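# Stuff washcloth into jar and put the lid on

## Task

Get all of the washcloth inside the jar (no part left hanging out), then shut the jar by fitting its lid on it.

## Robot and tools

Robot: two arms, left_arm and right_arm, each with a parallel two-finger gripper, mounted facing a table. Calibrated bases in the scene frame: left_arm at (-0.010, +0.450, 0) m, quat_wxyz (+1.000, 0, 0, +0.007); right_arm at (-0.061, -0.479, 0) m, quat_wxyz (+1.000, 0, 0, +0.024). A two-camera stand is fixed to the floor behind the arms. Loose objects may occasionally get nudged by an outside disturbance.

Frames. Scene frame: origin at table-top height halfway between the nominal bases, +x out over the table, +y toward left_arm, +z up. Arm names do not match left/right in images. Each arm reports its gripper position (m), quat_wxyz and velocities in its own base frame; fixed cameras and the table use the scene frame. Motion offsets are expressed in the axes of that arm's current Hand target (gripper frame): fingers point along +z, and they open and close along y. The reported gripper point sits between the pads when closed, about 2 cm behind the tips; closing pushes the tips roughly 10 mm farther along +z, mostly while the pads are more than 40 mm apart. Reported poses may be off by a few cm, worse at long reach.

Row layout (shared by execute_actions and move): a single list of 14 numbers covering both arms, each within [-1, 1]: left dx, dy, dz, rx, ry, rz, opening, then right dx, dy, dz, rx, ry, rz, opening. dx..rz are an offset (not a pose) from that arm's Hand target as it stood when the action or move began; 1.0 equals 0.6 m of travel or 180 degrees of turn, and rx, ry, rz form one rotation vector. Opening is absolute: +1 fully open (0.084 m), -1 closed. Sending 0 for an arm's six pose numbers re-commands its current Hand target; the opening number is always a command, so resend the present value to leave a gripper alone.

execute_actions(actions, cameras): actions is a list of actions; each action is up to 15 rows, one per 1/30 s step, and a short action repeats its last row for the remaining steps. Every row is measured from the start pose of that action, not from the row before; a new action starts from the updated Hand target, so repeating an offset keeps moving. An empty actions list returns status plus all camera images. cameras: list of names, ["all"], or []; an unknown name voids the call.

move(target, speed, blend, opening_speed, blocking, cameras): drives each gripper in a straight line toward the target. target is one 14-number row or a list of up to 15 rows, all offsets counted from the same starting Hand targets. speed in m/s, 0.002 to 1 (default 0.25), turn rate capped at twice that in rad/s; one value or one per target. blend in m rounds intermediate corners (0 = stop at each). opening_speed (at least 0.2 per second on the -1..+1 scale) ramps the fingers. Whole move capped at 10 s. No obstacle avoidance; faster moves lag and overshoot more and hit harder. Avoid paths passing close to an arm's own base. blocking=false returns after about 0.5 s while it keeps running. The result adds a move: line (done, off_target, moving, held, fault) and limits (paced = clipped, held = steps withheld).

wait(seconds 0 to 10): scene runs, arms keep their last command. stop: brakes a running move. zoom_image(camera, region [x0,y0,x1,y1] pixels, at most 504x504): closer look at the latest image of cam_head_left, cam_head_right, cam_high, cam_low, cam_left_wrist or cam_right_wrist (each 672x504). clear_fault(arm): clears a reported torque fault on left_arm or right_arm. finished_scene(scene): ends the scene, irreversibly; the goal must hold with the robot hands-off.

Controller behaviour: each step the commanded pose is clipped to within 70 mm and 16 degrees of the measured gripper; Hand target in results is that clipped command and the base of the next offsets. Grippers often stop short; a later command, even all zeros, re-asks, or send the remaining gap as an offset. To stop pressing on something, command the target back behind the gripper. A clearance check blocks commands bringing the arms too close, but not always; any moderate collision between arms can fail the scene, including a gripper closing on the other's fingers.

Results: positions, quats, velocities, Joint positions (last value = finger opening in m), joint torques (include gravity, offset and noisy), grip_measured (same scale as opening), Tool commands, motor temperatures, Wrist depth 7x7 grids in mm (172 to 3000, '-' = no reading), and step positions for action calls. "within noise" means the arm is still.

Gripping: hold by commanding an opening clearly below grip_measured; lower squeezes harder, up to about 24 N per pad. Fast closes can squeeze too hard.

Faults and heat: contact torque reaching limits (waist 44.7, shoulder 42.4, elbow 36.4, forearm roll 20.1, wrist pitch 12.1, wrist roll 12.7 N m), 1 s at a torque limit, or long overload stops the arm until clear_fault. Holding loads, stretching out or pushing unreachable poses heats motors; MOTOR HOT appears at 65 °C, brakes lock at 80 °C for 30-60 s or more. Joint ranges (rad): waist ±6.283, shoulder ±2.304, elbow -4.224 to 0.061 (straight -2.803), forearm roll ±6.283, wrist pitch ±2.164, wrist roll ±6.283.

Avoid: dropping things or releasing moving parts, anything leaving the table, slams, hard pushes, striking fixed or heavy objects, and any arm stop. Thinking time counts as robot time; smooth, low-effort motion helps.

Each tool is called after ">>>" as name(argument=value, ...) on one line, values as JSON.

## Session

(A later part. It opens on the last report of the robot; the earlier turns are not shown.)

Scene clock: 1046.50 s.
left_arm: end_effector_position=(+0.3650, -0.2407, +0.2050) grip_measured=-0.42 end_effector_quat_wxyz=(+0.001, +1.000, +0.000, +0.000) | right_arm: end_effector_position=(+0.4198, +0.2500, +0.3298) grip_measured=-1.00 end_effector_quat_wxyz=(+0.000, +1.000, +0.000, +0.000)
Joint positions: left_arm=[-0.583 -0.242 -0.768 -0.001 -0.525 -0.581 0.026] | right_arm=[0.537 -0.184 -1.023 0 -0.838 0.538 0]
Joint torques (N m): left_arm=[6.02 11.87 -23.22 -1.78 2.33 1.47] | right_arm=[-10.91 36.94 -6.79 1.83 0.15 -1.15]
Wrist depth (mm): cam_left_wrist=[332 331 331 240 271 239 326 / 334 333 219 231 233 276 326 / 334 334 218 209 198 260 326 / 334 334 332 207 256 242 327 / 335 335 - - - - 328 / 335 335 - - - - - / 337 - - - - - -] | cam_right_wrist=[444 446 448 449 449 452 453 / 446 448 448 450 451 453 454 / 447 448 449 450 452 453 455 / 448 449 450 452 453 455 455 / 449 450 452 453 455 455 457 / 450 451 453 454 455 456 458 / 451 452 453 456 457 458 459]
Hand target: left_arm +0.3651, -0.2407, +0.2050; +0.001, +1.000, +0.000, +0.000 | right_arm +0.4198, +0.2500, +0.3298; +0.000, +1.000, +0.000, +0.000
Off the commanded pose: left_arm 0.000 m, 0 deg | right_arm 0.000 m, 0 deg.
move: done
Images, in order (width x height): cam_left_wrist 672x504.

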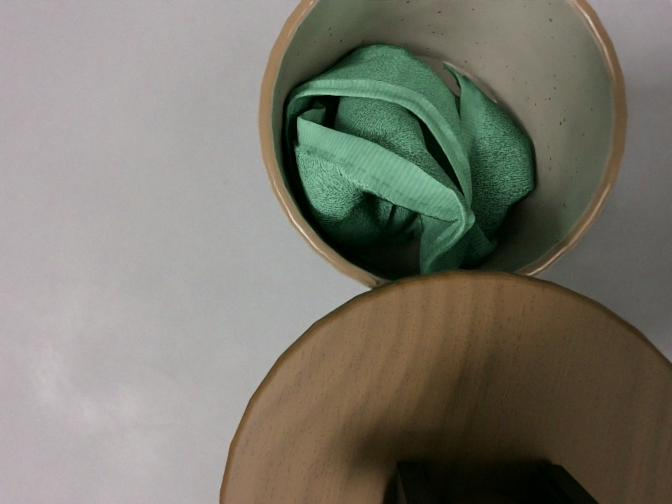

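>>> move(target=[0.1942,0.0005,0.0333,0,0,0,-0.9,0,0,0,0,0,0,-1], speed=0.12, cameras=["cam_high","cam_low","cam_head_left","cam_head_right"])

>>> zoom_image(camera="cam_low", region=[310, 240, 400, 330])

>>> zoom_image(camera="cam_high", region=[320, 130, 420, 230])

>>> zoom_image(camera="cam_head_right", region=[270, 330, 370, 430])

Scene clock: 1083.73 s.
left_arm: end_effector_position=(+0.4816, -0.2411, +0.1852) grip_measured=-0.42 end_effector_quat_wxyz=(+0.001, +1.000, +0.000, +0.000) | right_arm: end_effector_position=(+0.4198, +0.2500, +0.3298) grip_measured=-1.00 end_effector_quat_wxyz=(+0.000, +1.000, +0.000, +0.000)
Joint positions: left_arm=[-0.464 -0.488 -1.055 -0.001 -0.566 -0.462 0.026] | right_arm=[0.537 -0.184 -1.023 0 -0.838 0.538 0]
Joint torques (N m): left_arm=[8.67 16.11 -22.88 -2.16 -2.15 2.41] | right_arm=[-10.54 36.68 -6.74 2 -1.58 -1]
Wrist depth (mm): cam_left_wrist=[312 311 311 310 309 308 308 / 312 312 310 310 309 308 308 / 313 312 311 311 310 309 308 / 313 312 311 310 310 310 309 / 313 312 - - - - 309 / 313 313 - - - - - / 314 - - - - - -] | cam_right_wrist=[444 445 447 449 449 452 453 / 446 446 448 451 451 452 454 / 447 447 449 450 451 453 455 / 448 450 450 452 453 455 456 / 450 450 451 453 454 456 457 / 449 451 453 455 455 457 458 / 451 452 454 456 457 458 460]
Hand target: left_arm +0.4816, -0.2411, +0.1851; +0.001, +1.000, +0.000, +0.000 | right_arm +0.4198, +0.2500, +0.3298; +0.000, +1.000, +0.000, +0.000
Off the commanded pose: left_arm 0.000 m, 0 deg | right_arm 0.000 m, 0 deg.
move: done
Images, in order (width x height): cam_head_left 672x504, cam_head_right 672x504, cam_high 672x504, cam_low 672x504.

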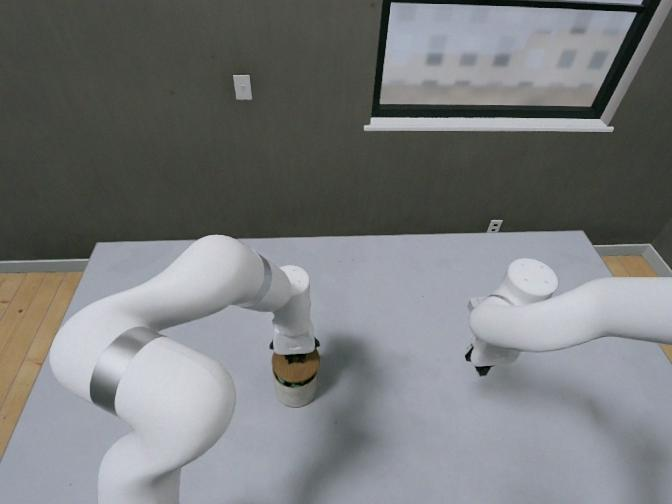

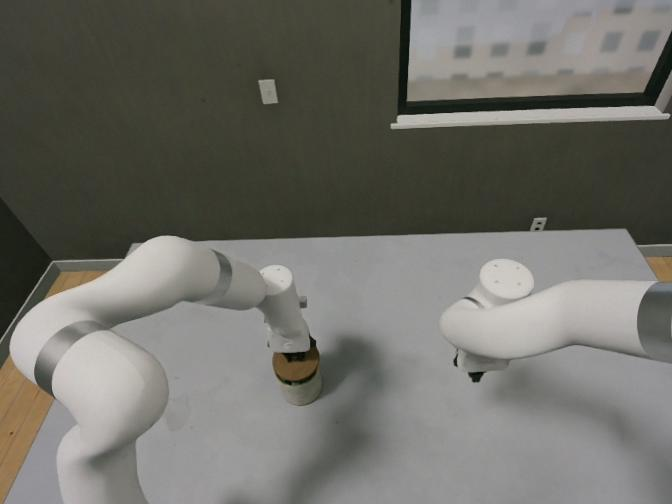

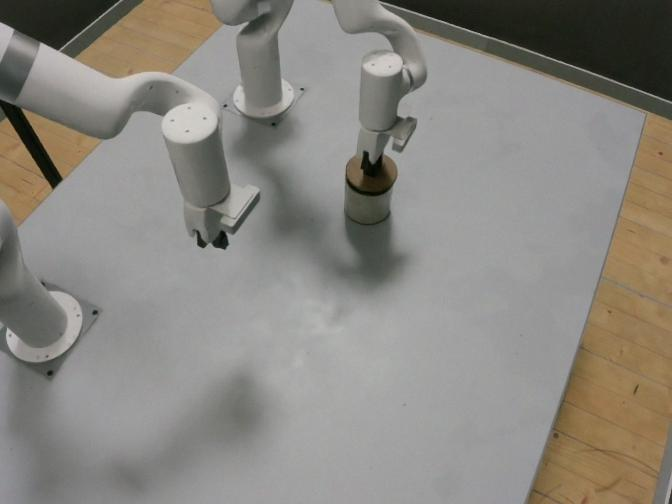

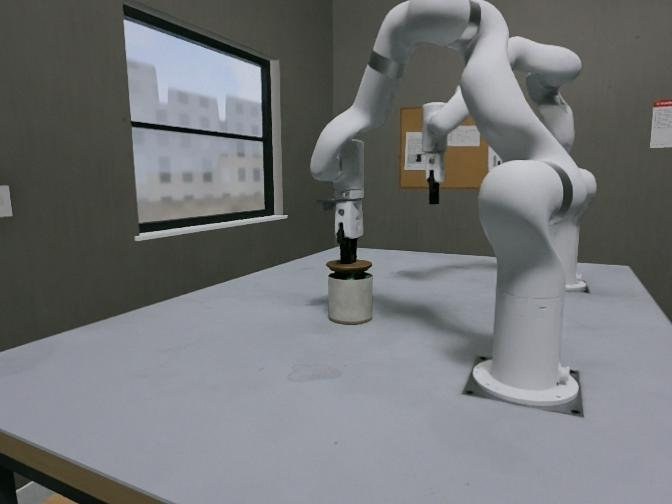

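Scaled by 5.600 from the camera's 672x504 image, which has a finer 960x720 frame.

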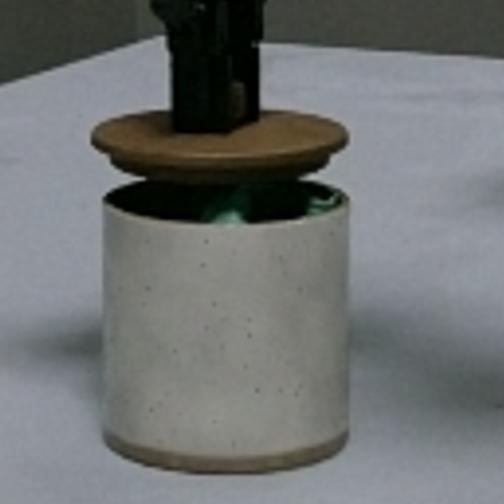

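Scaled by 5.040 from the camera's 672x504 image, which has a finer 960x720 frame.

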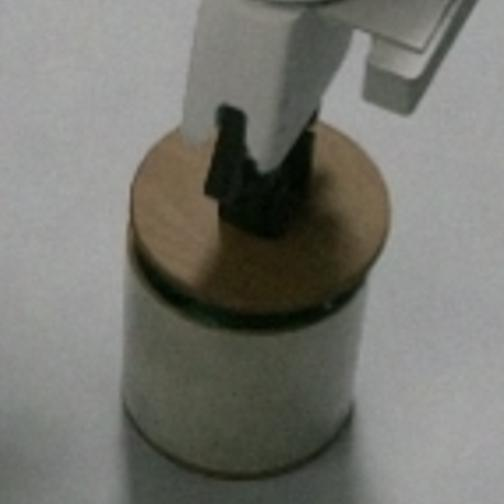

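Scaled by 5.040 from the camera's 672x504 image, which has a finer 960x720 frame.

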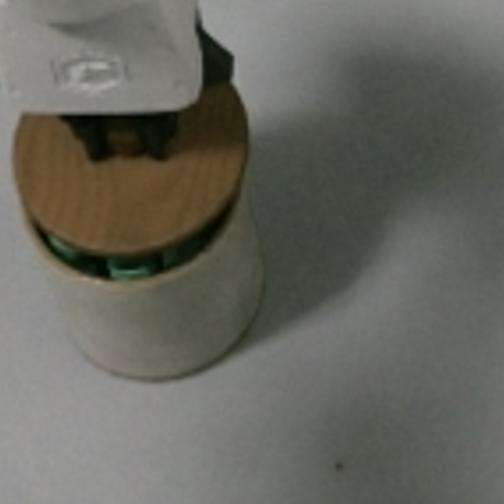

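>>> zoom_image(camera="cam_head_right", region=[270, 345, 330, 410])

>>> zoom_image(camera="cam_head_left", region=[265, 345, 325, 410])

>>> zoom_image(camera="cam_low", region=[320, 255, 380, 330])

>>> zoom_image(camera="cam_high", region=[335, 150, 405, 230])

Scaled by 7.754 from the camera's 672x504 image, which has a finer 960x720 frame.

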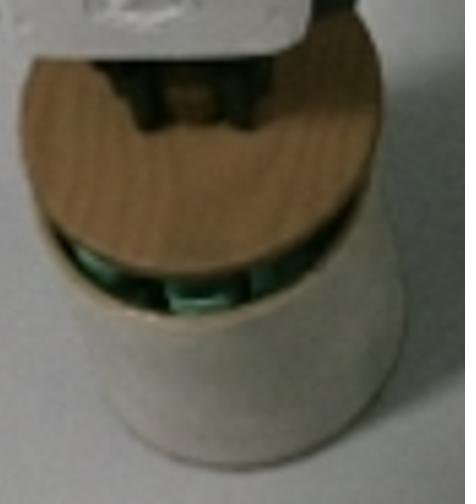

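Scaled by 7.754 from the camera's 672x504 image, which has a finer 960x720 frame.

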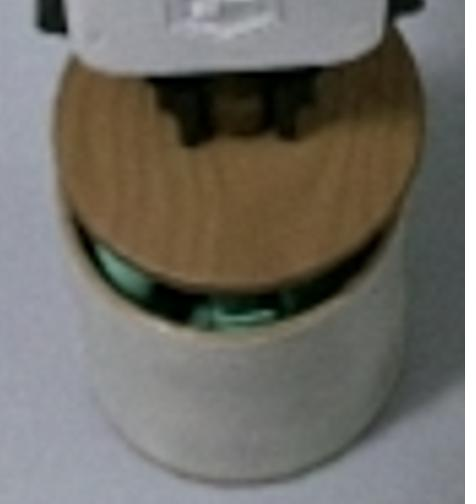

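Scaled by 6.720 from the camera's 672x504 image, which has a finer 960x720 frame.

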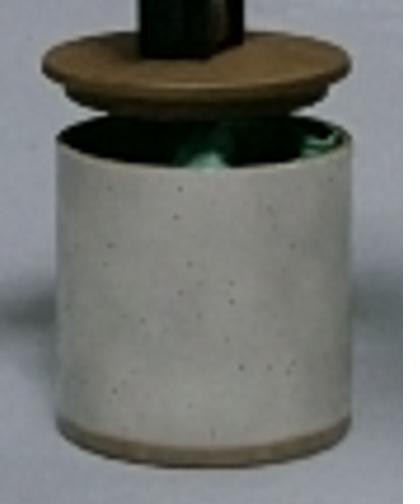

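Scaled by 6.300 from the camera's 672x504 image, which has a finer 960x720 frame.

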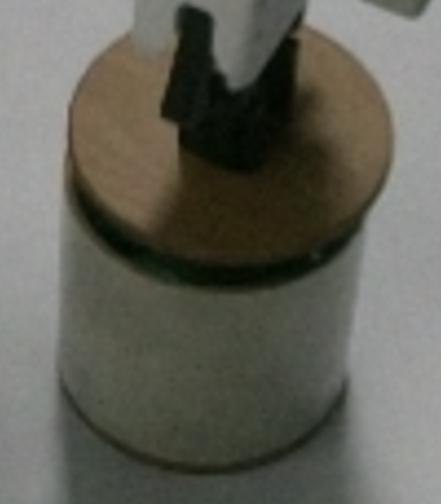

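>>> move(target=[-0.007,-0.0035,0.0217,0,0,0,-0.9,0,0,0,0,0,0,-1], speed=0.06, cameras=["cam_high","cam_low","cam_head_left","cam_head_right"])

>>> zoom_image(camera="cam_head_right", region=[270, 345, 330, 410])

>>> zoom_image(camera="cam_head_left", region=[265, 345, 325, 410])

>>> zoom_image(camera="cam_low", region=[320, 255, 380, 330])

>>> zoom_image(camera="cam_high", region=[335, 150, 405, 230])

Scene clock: 1129.90 s.
left_arm: end_effector_position=(+0.4774, -0.2390, +0.1722) grip_measured=-0.42 end_effector_quat_wxyz=(+0.001, +1.000, +0.000, +0.000) | right_arm: end_effector_position=(+0.4198, +0.2500, +0.3298) grip_measured=-1.00 end_effector_quat_wxyz=(+0.000, +1.000, +0.000, +0.000)
Joint positions: left_arm=[-0.464 -0.5 -1.036 -0.001 -0.535 -0.462 0.026] | right_arm=[0.537 -0.184 -1.023 0 -0.838 0.538 0]
Joint torques (N m): left_arm=[7.09 14.49 -7.31 -2.36 2.58 2.34] | right_arm=[-11.78 37.91 -7.32 1.97 -1.64 -1.19]
Wrist depth (mm): cam_left_wrist=[299 298 297 296 295 294 293 / 299 299 296 296 296 294 294 / 300 300 298 297 297 295 294 / 300 299 298 298 297 296 295 / 301 301 - - - - 295 / 302 301 - - - - - / 303 - - - - - -] | cam_right_wrist=[445 446 448 448 450 452 454 / 445 447 448 450 451 453 455 / 446 448 450 450 453 453 455 / 446 449 450 451 455 455 456 / 448 450 451 452 454 456 458 / 449 451 452 454 456 457 458 / 451 451 454 456 456 458 459]
Hand target: left_arm +0.4774, -0.2390, +0.1721; +0.001, +1.000, +0.000, +0.000 | right_arm +0.4198, +0.2500, +0.3298; +0.000, +1.000, +0.000, +0.000
Off the commanded pose: left_arm 0.000 m, 0 deg | right_arm 0.000 m, 0 deg.
move: done
Images, in order (width x height): cam_head_left 672x504, cam_head_right 672x504, cam_high 672x504, cam_low 672x504.

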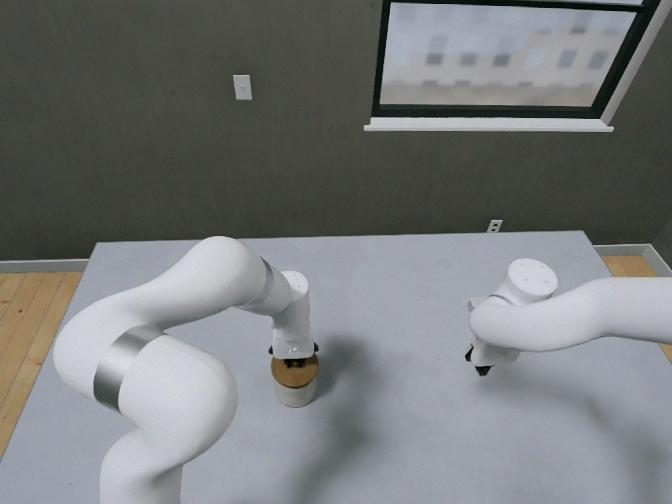

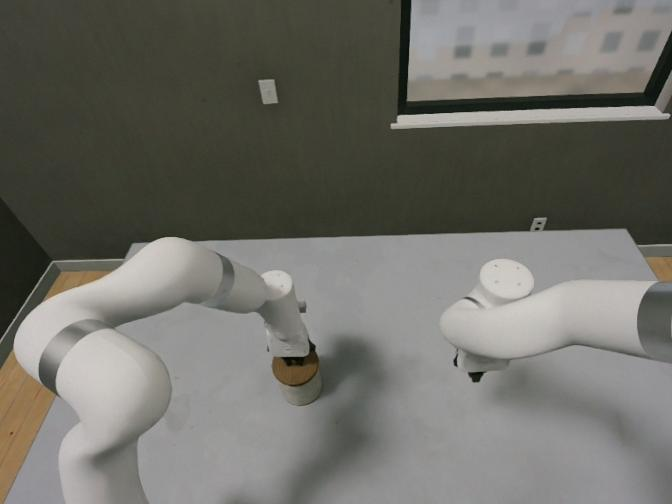

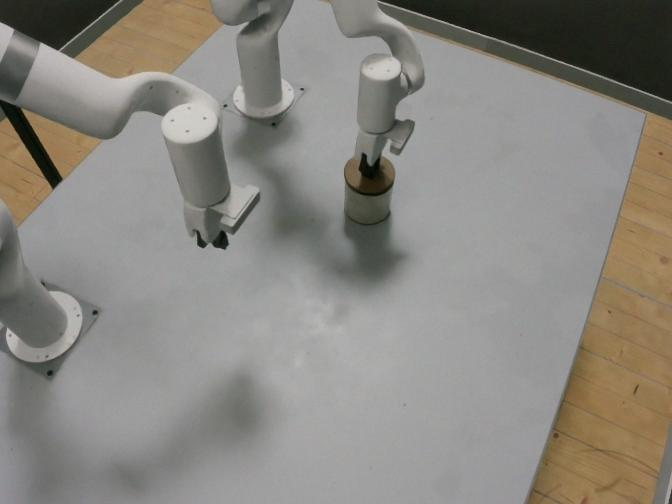

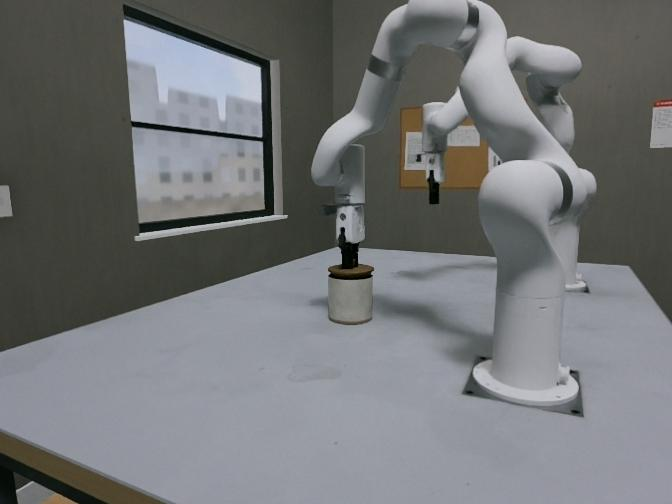

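Scaled by 7.754 from the camera's 672x504 image, which has a finer 960x720 frame.

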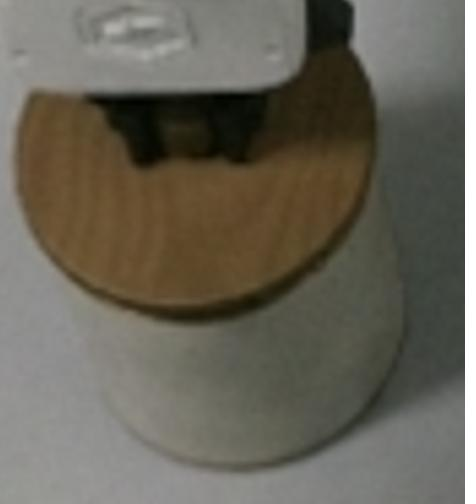

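Scaled by 7.754 from the camera's 672x504 image, which has a finer 960x720 frame.

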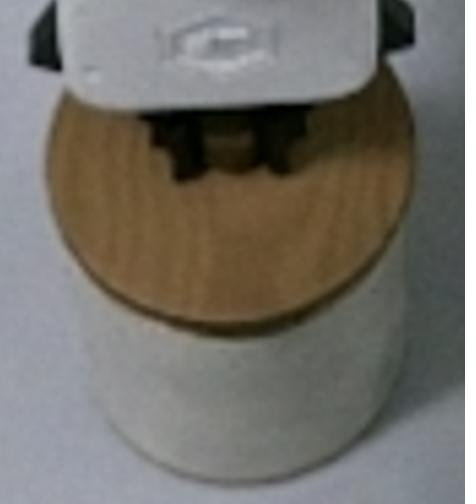

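Scaled by 6.720 from the camera's 672x504 image, which has a finer 960x720 frame.

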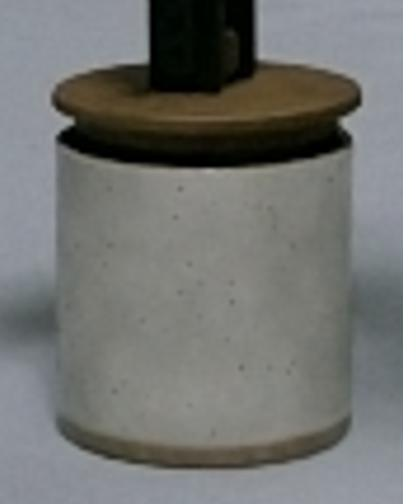

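Scaled by 6.300 from the camera's 672x504 image, which has a finer 960x720 frame.

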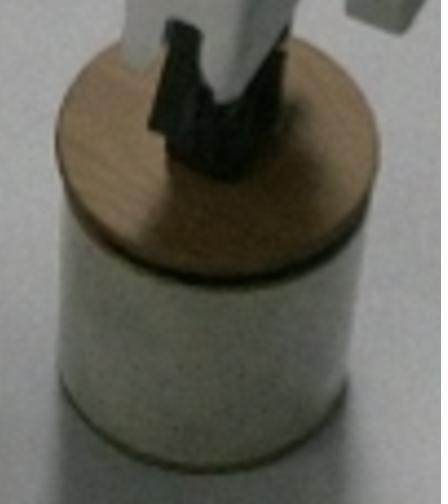

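>>> move(target=[[0.0026,0.0012,0.0067,0,0,0,-0.9,0,0,0,0,0,0,-1],[0.0026,0.0012,0.0258,0,0,0,-0.9,0,0,0,0,0,0,-1]], speed=[0.03,0.025], blend=[0.002,0], cameras=["cam_high","cam_low","cam_head_left"])

>>> zoom_image(camera="cam_low", region=[320, 255, 380, 330])

>>> zoom_image(camera="cam_high", region=[335, 150, 405, 230])

Scene clock: 1148.20 s.
left_arm: end_effector_position=(+0.4790, -0.2398, +0.1570) grip_measured=-0.42 end_effector_quat_wxyz=(+0.001, +1.000, +0.000, +0.000) | right_arm: end_effector_position=(+0.4198, +0.2500, +0.3298) grip_measured=-1.00 end_effector_quat_wxyz=(+0.000, +1.000, +0.000, +0.000)
Joint positions: left_arm=[-0.464 -0.529 -1.038 -0.001 -0.507 -0.462 0.026] | right_arm=[0.537 -0.184 -1.023 0 -0.838 0.538 0]
Joint torques (N m): left_arm=[8.19 2.06 -3.31 -2.61 6.63 2.05] | right_arm=[-11.47 37.45 -6.86 1.93 -1.56 -1.15]
Wrist depth (mm): cam_left_wrist=[285 283 283 282 280 280 279 / 285 284 282 282 282 280 279 / 285 284 284 283 282 282 280 / 286 285 285 283 282 281 280 / 286 286 285 - - - 281 / 288 287 - - - - - / 289 - - - - - -] | cam_right_wrist=[445 445 446 449 450 452 453 / 446 447 448 449 451 452 454 / 447 448 449 451 453 454 455 / 448 448 451 452 453 455 456 / 448 449 451 453 454 456 458 / 450 450 453 454 456 457 458 / 451 452 453 455 457 458 459]
Hand target: left_arm +0.4790, -0.2398, +0.1566; +0.001, +1.000, +0.000, +0.000 | right_arm +0.4198, +0.2500, +0.3298; +0.000, +1.000, +0.000, +0.000
Off the commanded pose: left_arm 0.000 m, 0 deg | right_arm 0.000 m, 0 deg.
move: done
Images, in order (width x height): cam_head_left 672x504, cam_high 672x504, cam_low 672x504.

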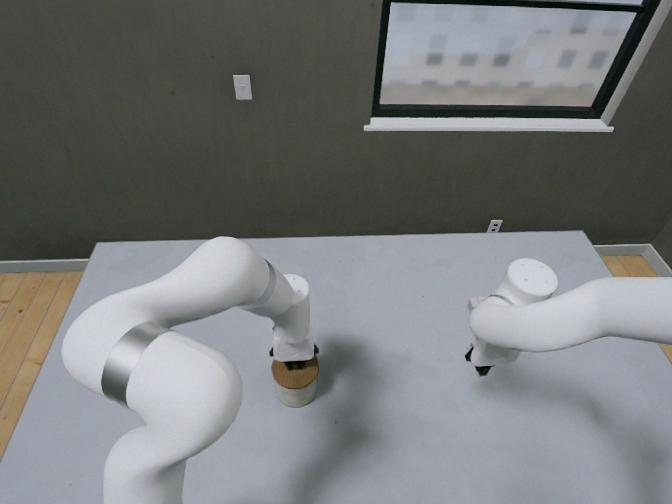

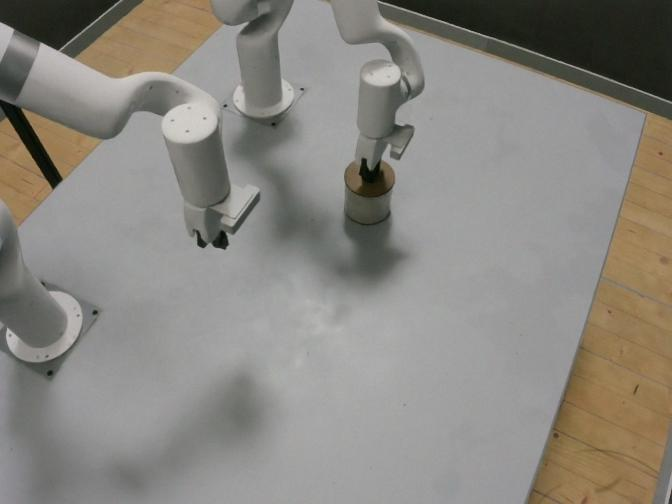

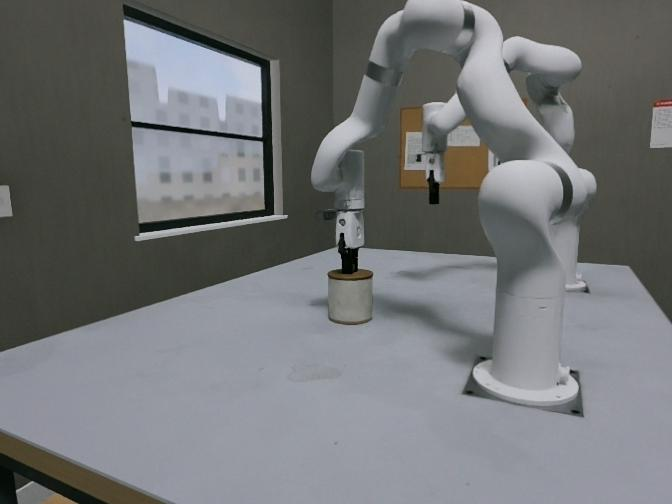

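Scaled by 6.720 from the camera's 672x504 image, which has a finer 960x720 frame.

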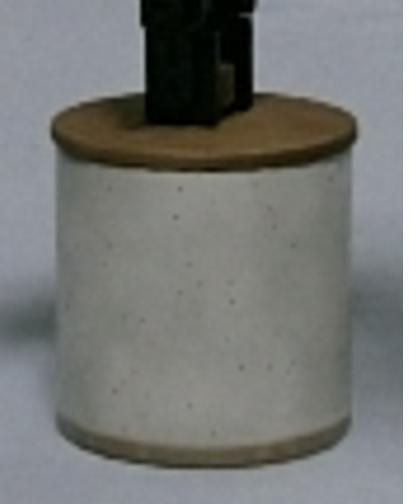

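Scaled by 6.300 from the camera's 672x504 image, which has a finer 960x720 frame.

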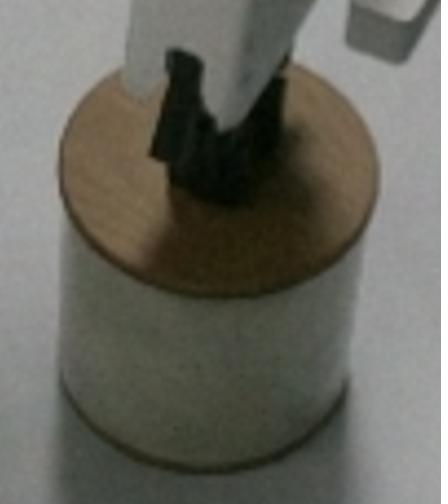

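>>> move(target=[[0,0,-0.001,0,0,0,-0.9,0,0,0,0,0,0,-1],[0,0,-0.001,0,0,0,0.0,0,0,0,0,0,0,-1]], speed=0.02, opening_speed=0.7, cameras=["cam_low","cam_high"])

>>> zoom_image(camera="cam_low", region=[320, 255, 380, 330])

Scene clock: 1161.17 s.
left_arm: end_effector_position=(+0.4789, -0.2397, +0.1572) grip_measured=-0.01 end_effector_quat_wxyz=(+0.001, +1.000, +0.000, +0.000) | right_arm: end_effector_position=(+0.4198, +0.2500, +0.3298) grip_measured=-1.00 end_effector_quat_wxyz=(+0.000, +1.000, +0.000, +0.000)
Joint positions: left_arm=[-0.464 -0.529 -1.038 -0.001 -0.508 -0.462 0.044] | right_arm=[0.537 -0.184 -1.023 0 -0.838 0.538 0]
Joint torques (N m): left_arm=[-3.43 22.12 -10.74 -1.72 2.51 -0.65] | right_arm=[-11.14 36.89 -6.87 1.59 -1.58 -1.06]
Wrist depth (mm): cam_left_wrist=[284 283 282 280 280 280 279 / 284 283 282 281 281 280 279 / 285 284 283 283 281 280 279 / 286 284 283 283 282 281 279 / 286 285 284 - - - 280 / 286 285 - - - - - / 287 287 - - - - -] | cam_right_wrist=[445 446 447 448 451 451 453 / 446 447 449 450 452 452 454 / 447 448 449 450 452 454 455 / 448 449 451 451 453 454 457 / 449 450 451 453 454 456 457 / 449 451 453 454 455 456 458 / 451 451 453 455 457 458 460]
Hand target: left_arm +0.4790, -0.2398, +0.1572; +0.001, +1.000, +0.000, +0.000 | right_arm +0.4198, +0.2500, +0.3298; +0.000, +1.000, +0.000, +0.000
Off the commanded pose: left_arm 0.000 m, 0 deg | right_arm 0.000 m, 0 deg.
move: done
Images, in order (width x height): cam_high 672x504, cam_low 672x504.

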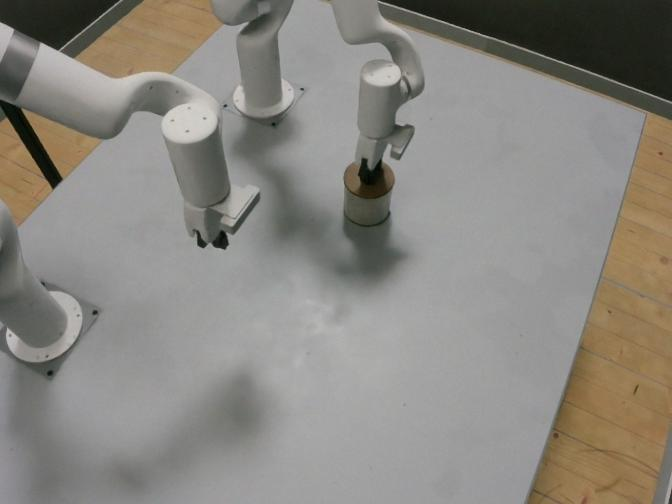

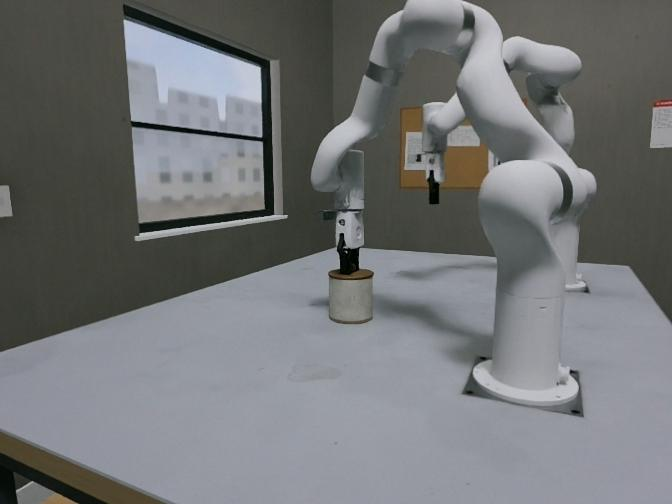

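Scaled by 6.720 from the camera's 672x504 image, which has a finer 960x720 frame.

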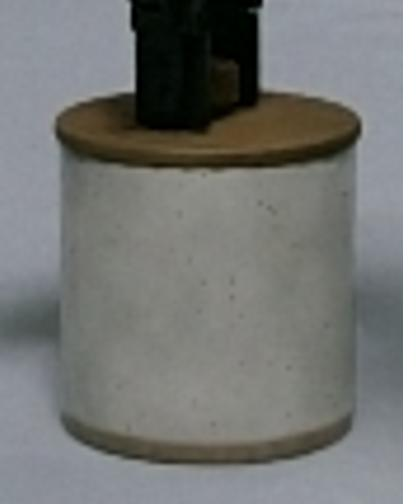

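>>> move(target=[[0,0,-0.1,0,0,0,0.0,0,0,0,0,0,0,-1],[-0.1,-0.05,-0.25,0,0,0,0.0,0,0,0,0,0,0,-1]], speed=[0.06,0.2], blend=[0.02,0], cameras=["cam_low","cam_high","cam_left_wrist"])

>>> zoom_image(camera="cam_low", region=[320, 255, 380, 330])

>>> zoom_image(camera="cam_high", region=[335, 150, 405, 230])

Scene clock: 1173.03 s.
left_arm: end_effector_position=(+0.4189, -0.2096, +0.3071) grip_measured=-0.01 end_effector_quat_wxyz=(+0.001, +1.000, +0.000, +0.000) | right_arm: end_effector_position=(+0.4198, +0.2500, +0.3298) grip_measured=-1.00 end_effector_quat_wxyz=(+0.000, +1.000, +0.000, +0.000)
Joint positions: left_arm=[-0.464 -0.159 -0.939 -0.001 -0.779 -0.462 0.044] | right_arm=[0.537 -0.184 -1.023 0 -0.838 0.538 0]
Joint torques (N m): left_arm=[5.16 33.94 -8.65 2.57 -2.12 -1.18] | right_arm=[-10.63 37.75 -7.07 1.65 -1.48 -1.05]
Wrist depth (mm): cam_left_wrist=[435 433 432 432 430 430 428 / 435 435 431 434 431 430 429 / 436 434 434 434 299 299 428 / 435 434 435 432 300 299 429 / 437 434 434 434 300 299 429 / 436 436 435 432 431 430 430 / 436 437 435 432 433 432 429] | cam_right_wrist=[444 446 448 450 450 451 453 / 446 447 448 449 452 452 453 / 446 448 449 450 452 454 455 / 448 449 450 452 452 455 456 / 448 450 452 453 455 455 457 / 450 451 452 454 456 457 458 / 450 452 452 455 456 458 459]
Hand target: left_arm +0.4189, -0.2096, +0.3072; +0.001, +1.000, +0.000, +0.000 | right_arm +0.4198, +0.2500, +0.3298; +0.000, +1.000, +0.000, +0.000
Off the commanded pose: left_arm 0.000 m, 0 deg | right_arm 0.000 m, 0 deg.
move: done
Images, in order (width x height): cam_high 672x504, cam_low 672x504, cam_left_wrist 672x504.

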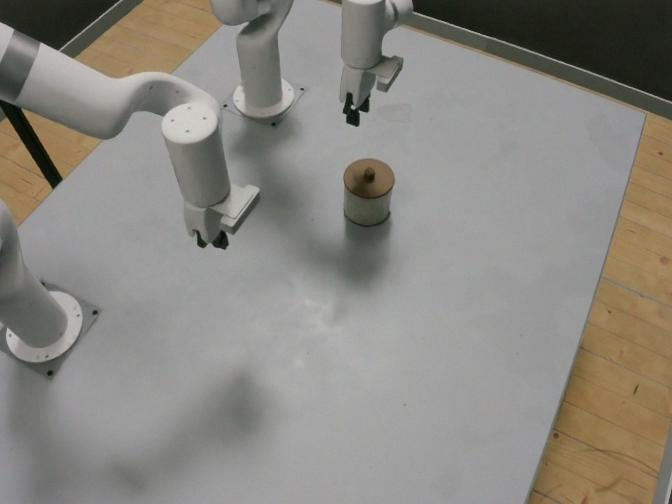

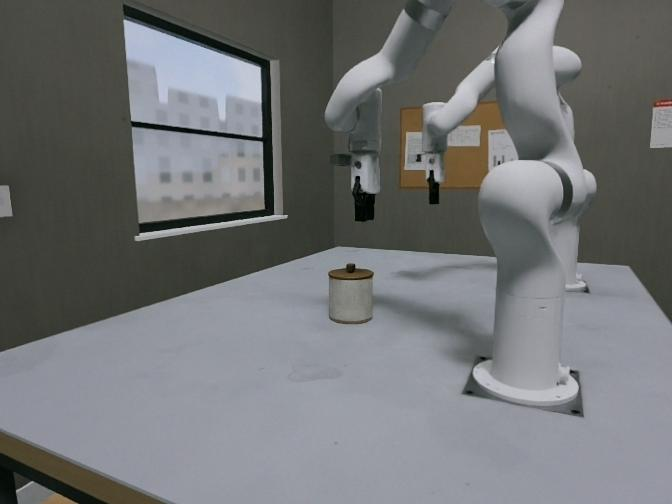

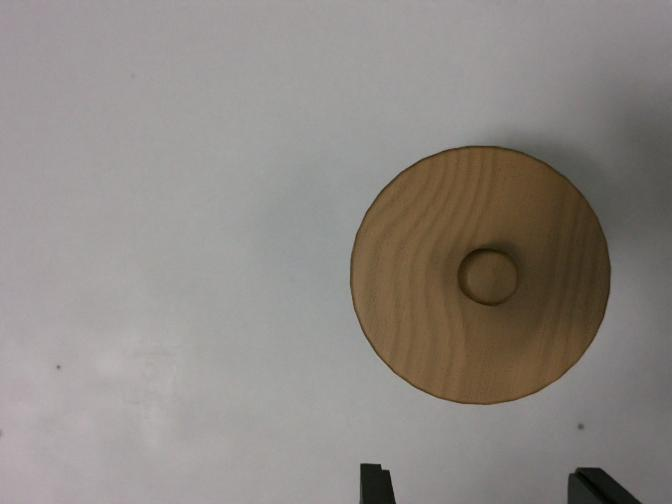

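Scaled by 6.720 from the camera's 672x504 image, which has a finer 960x720 frame.

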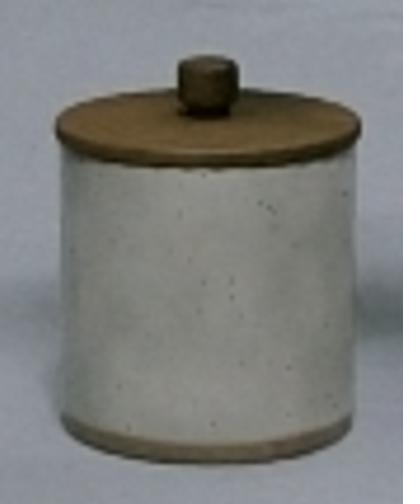

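Scaled by 6.300 from the camera's 672x504 image, which has a finer 960x720 frame.

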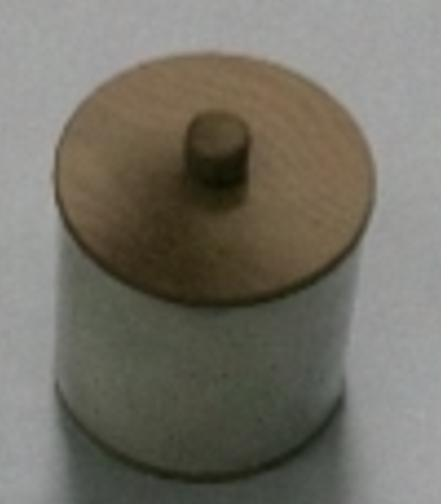

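>>> finished_scene(scene=2)

The scene is finished: the task was done.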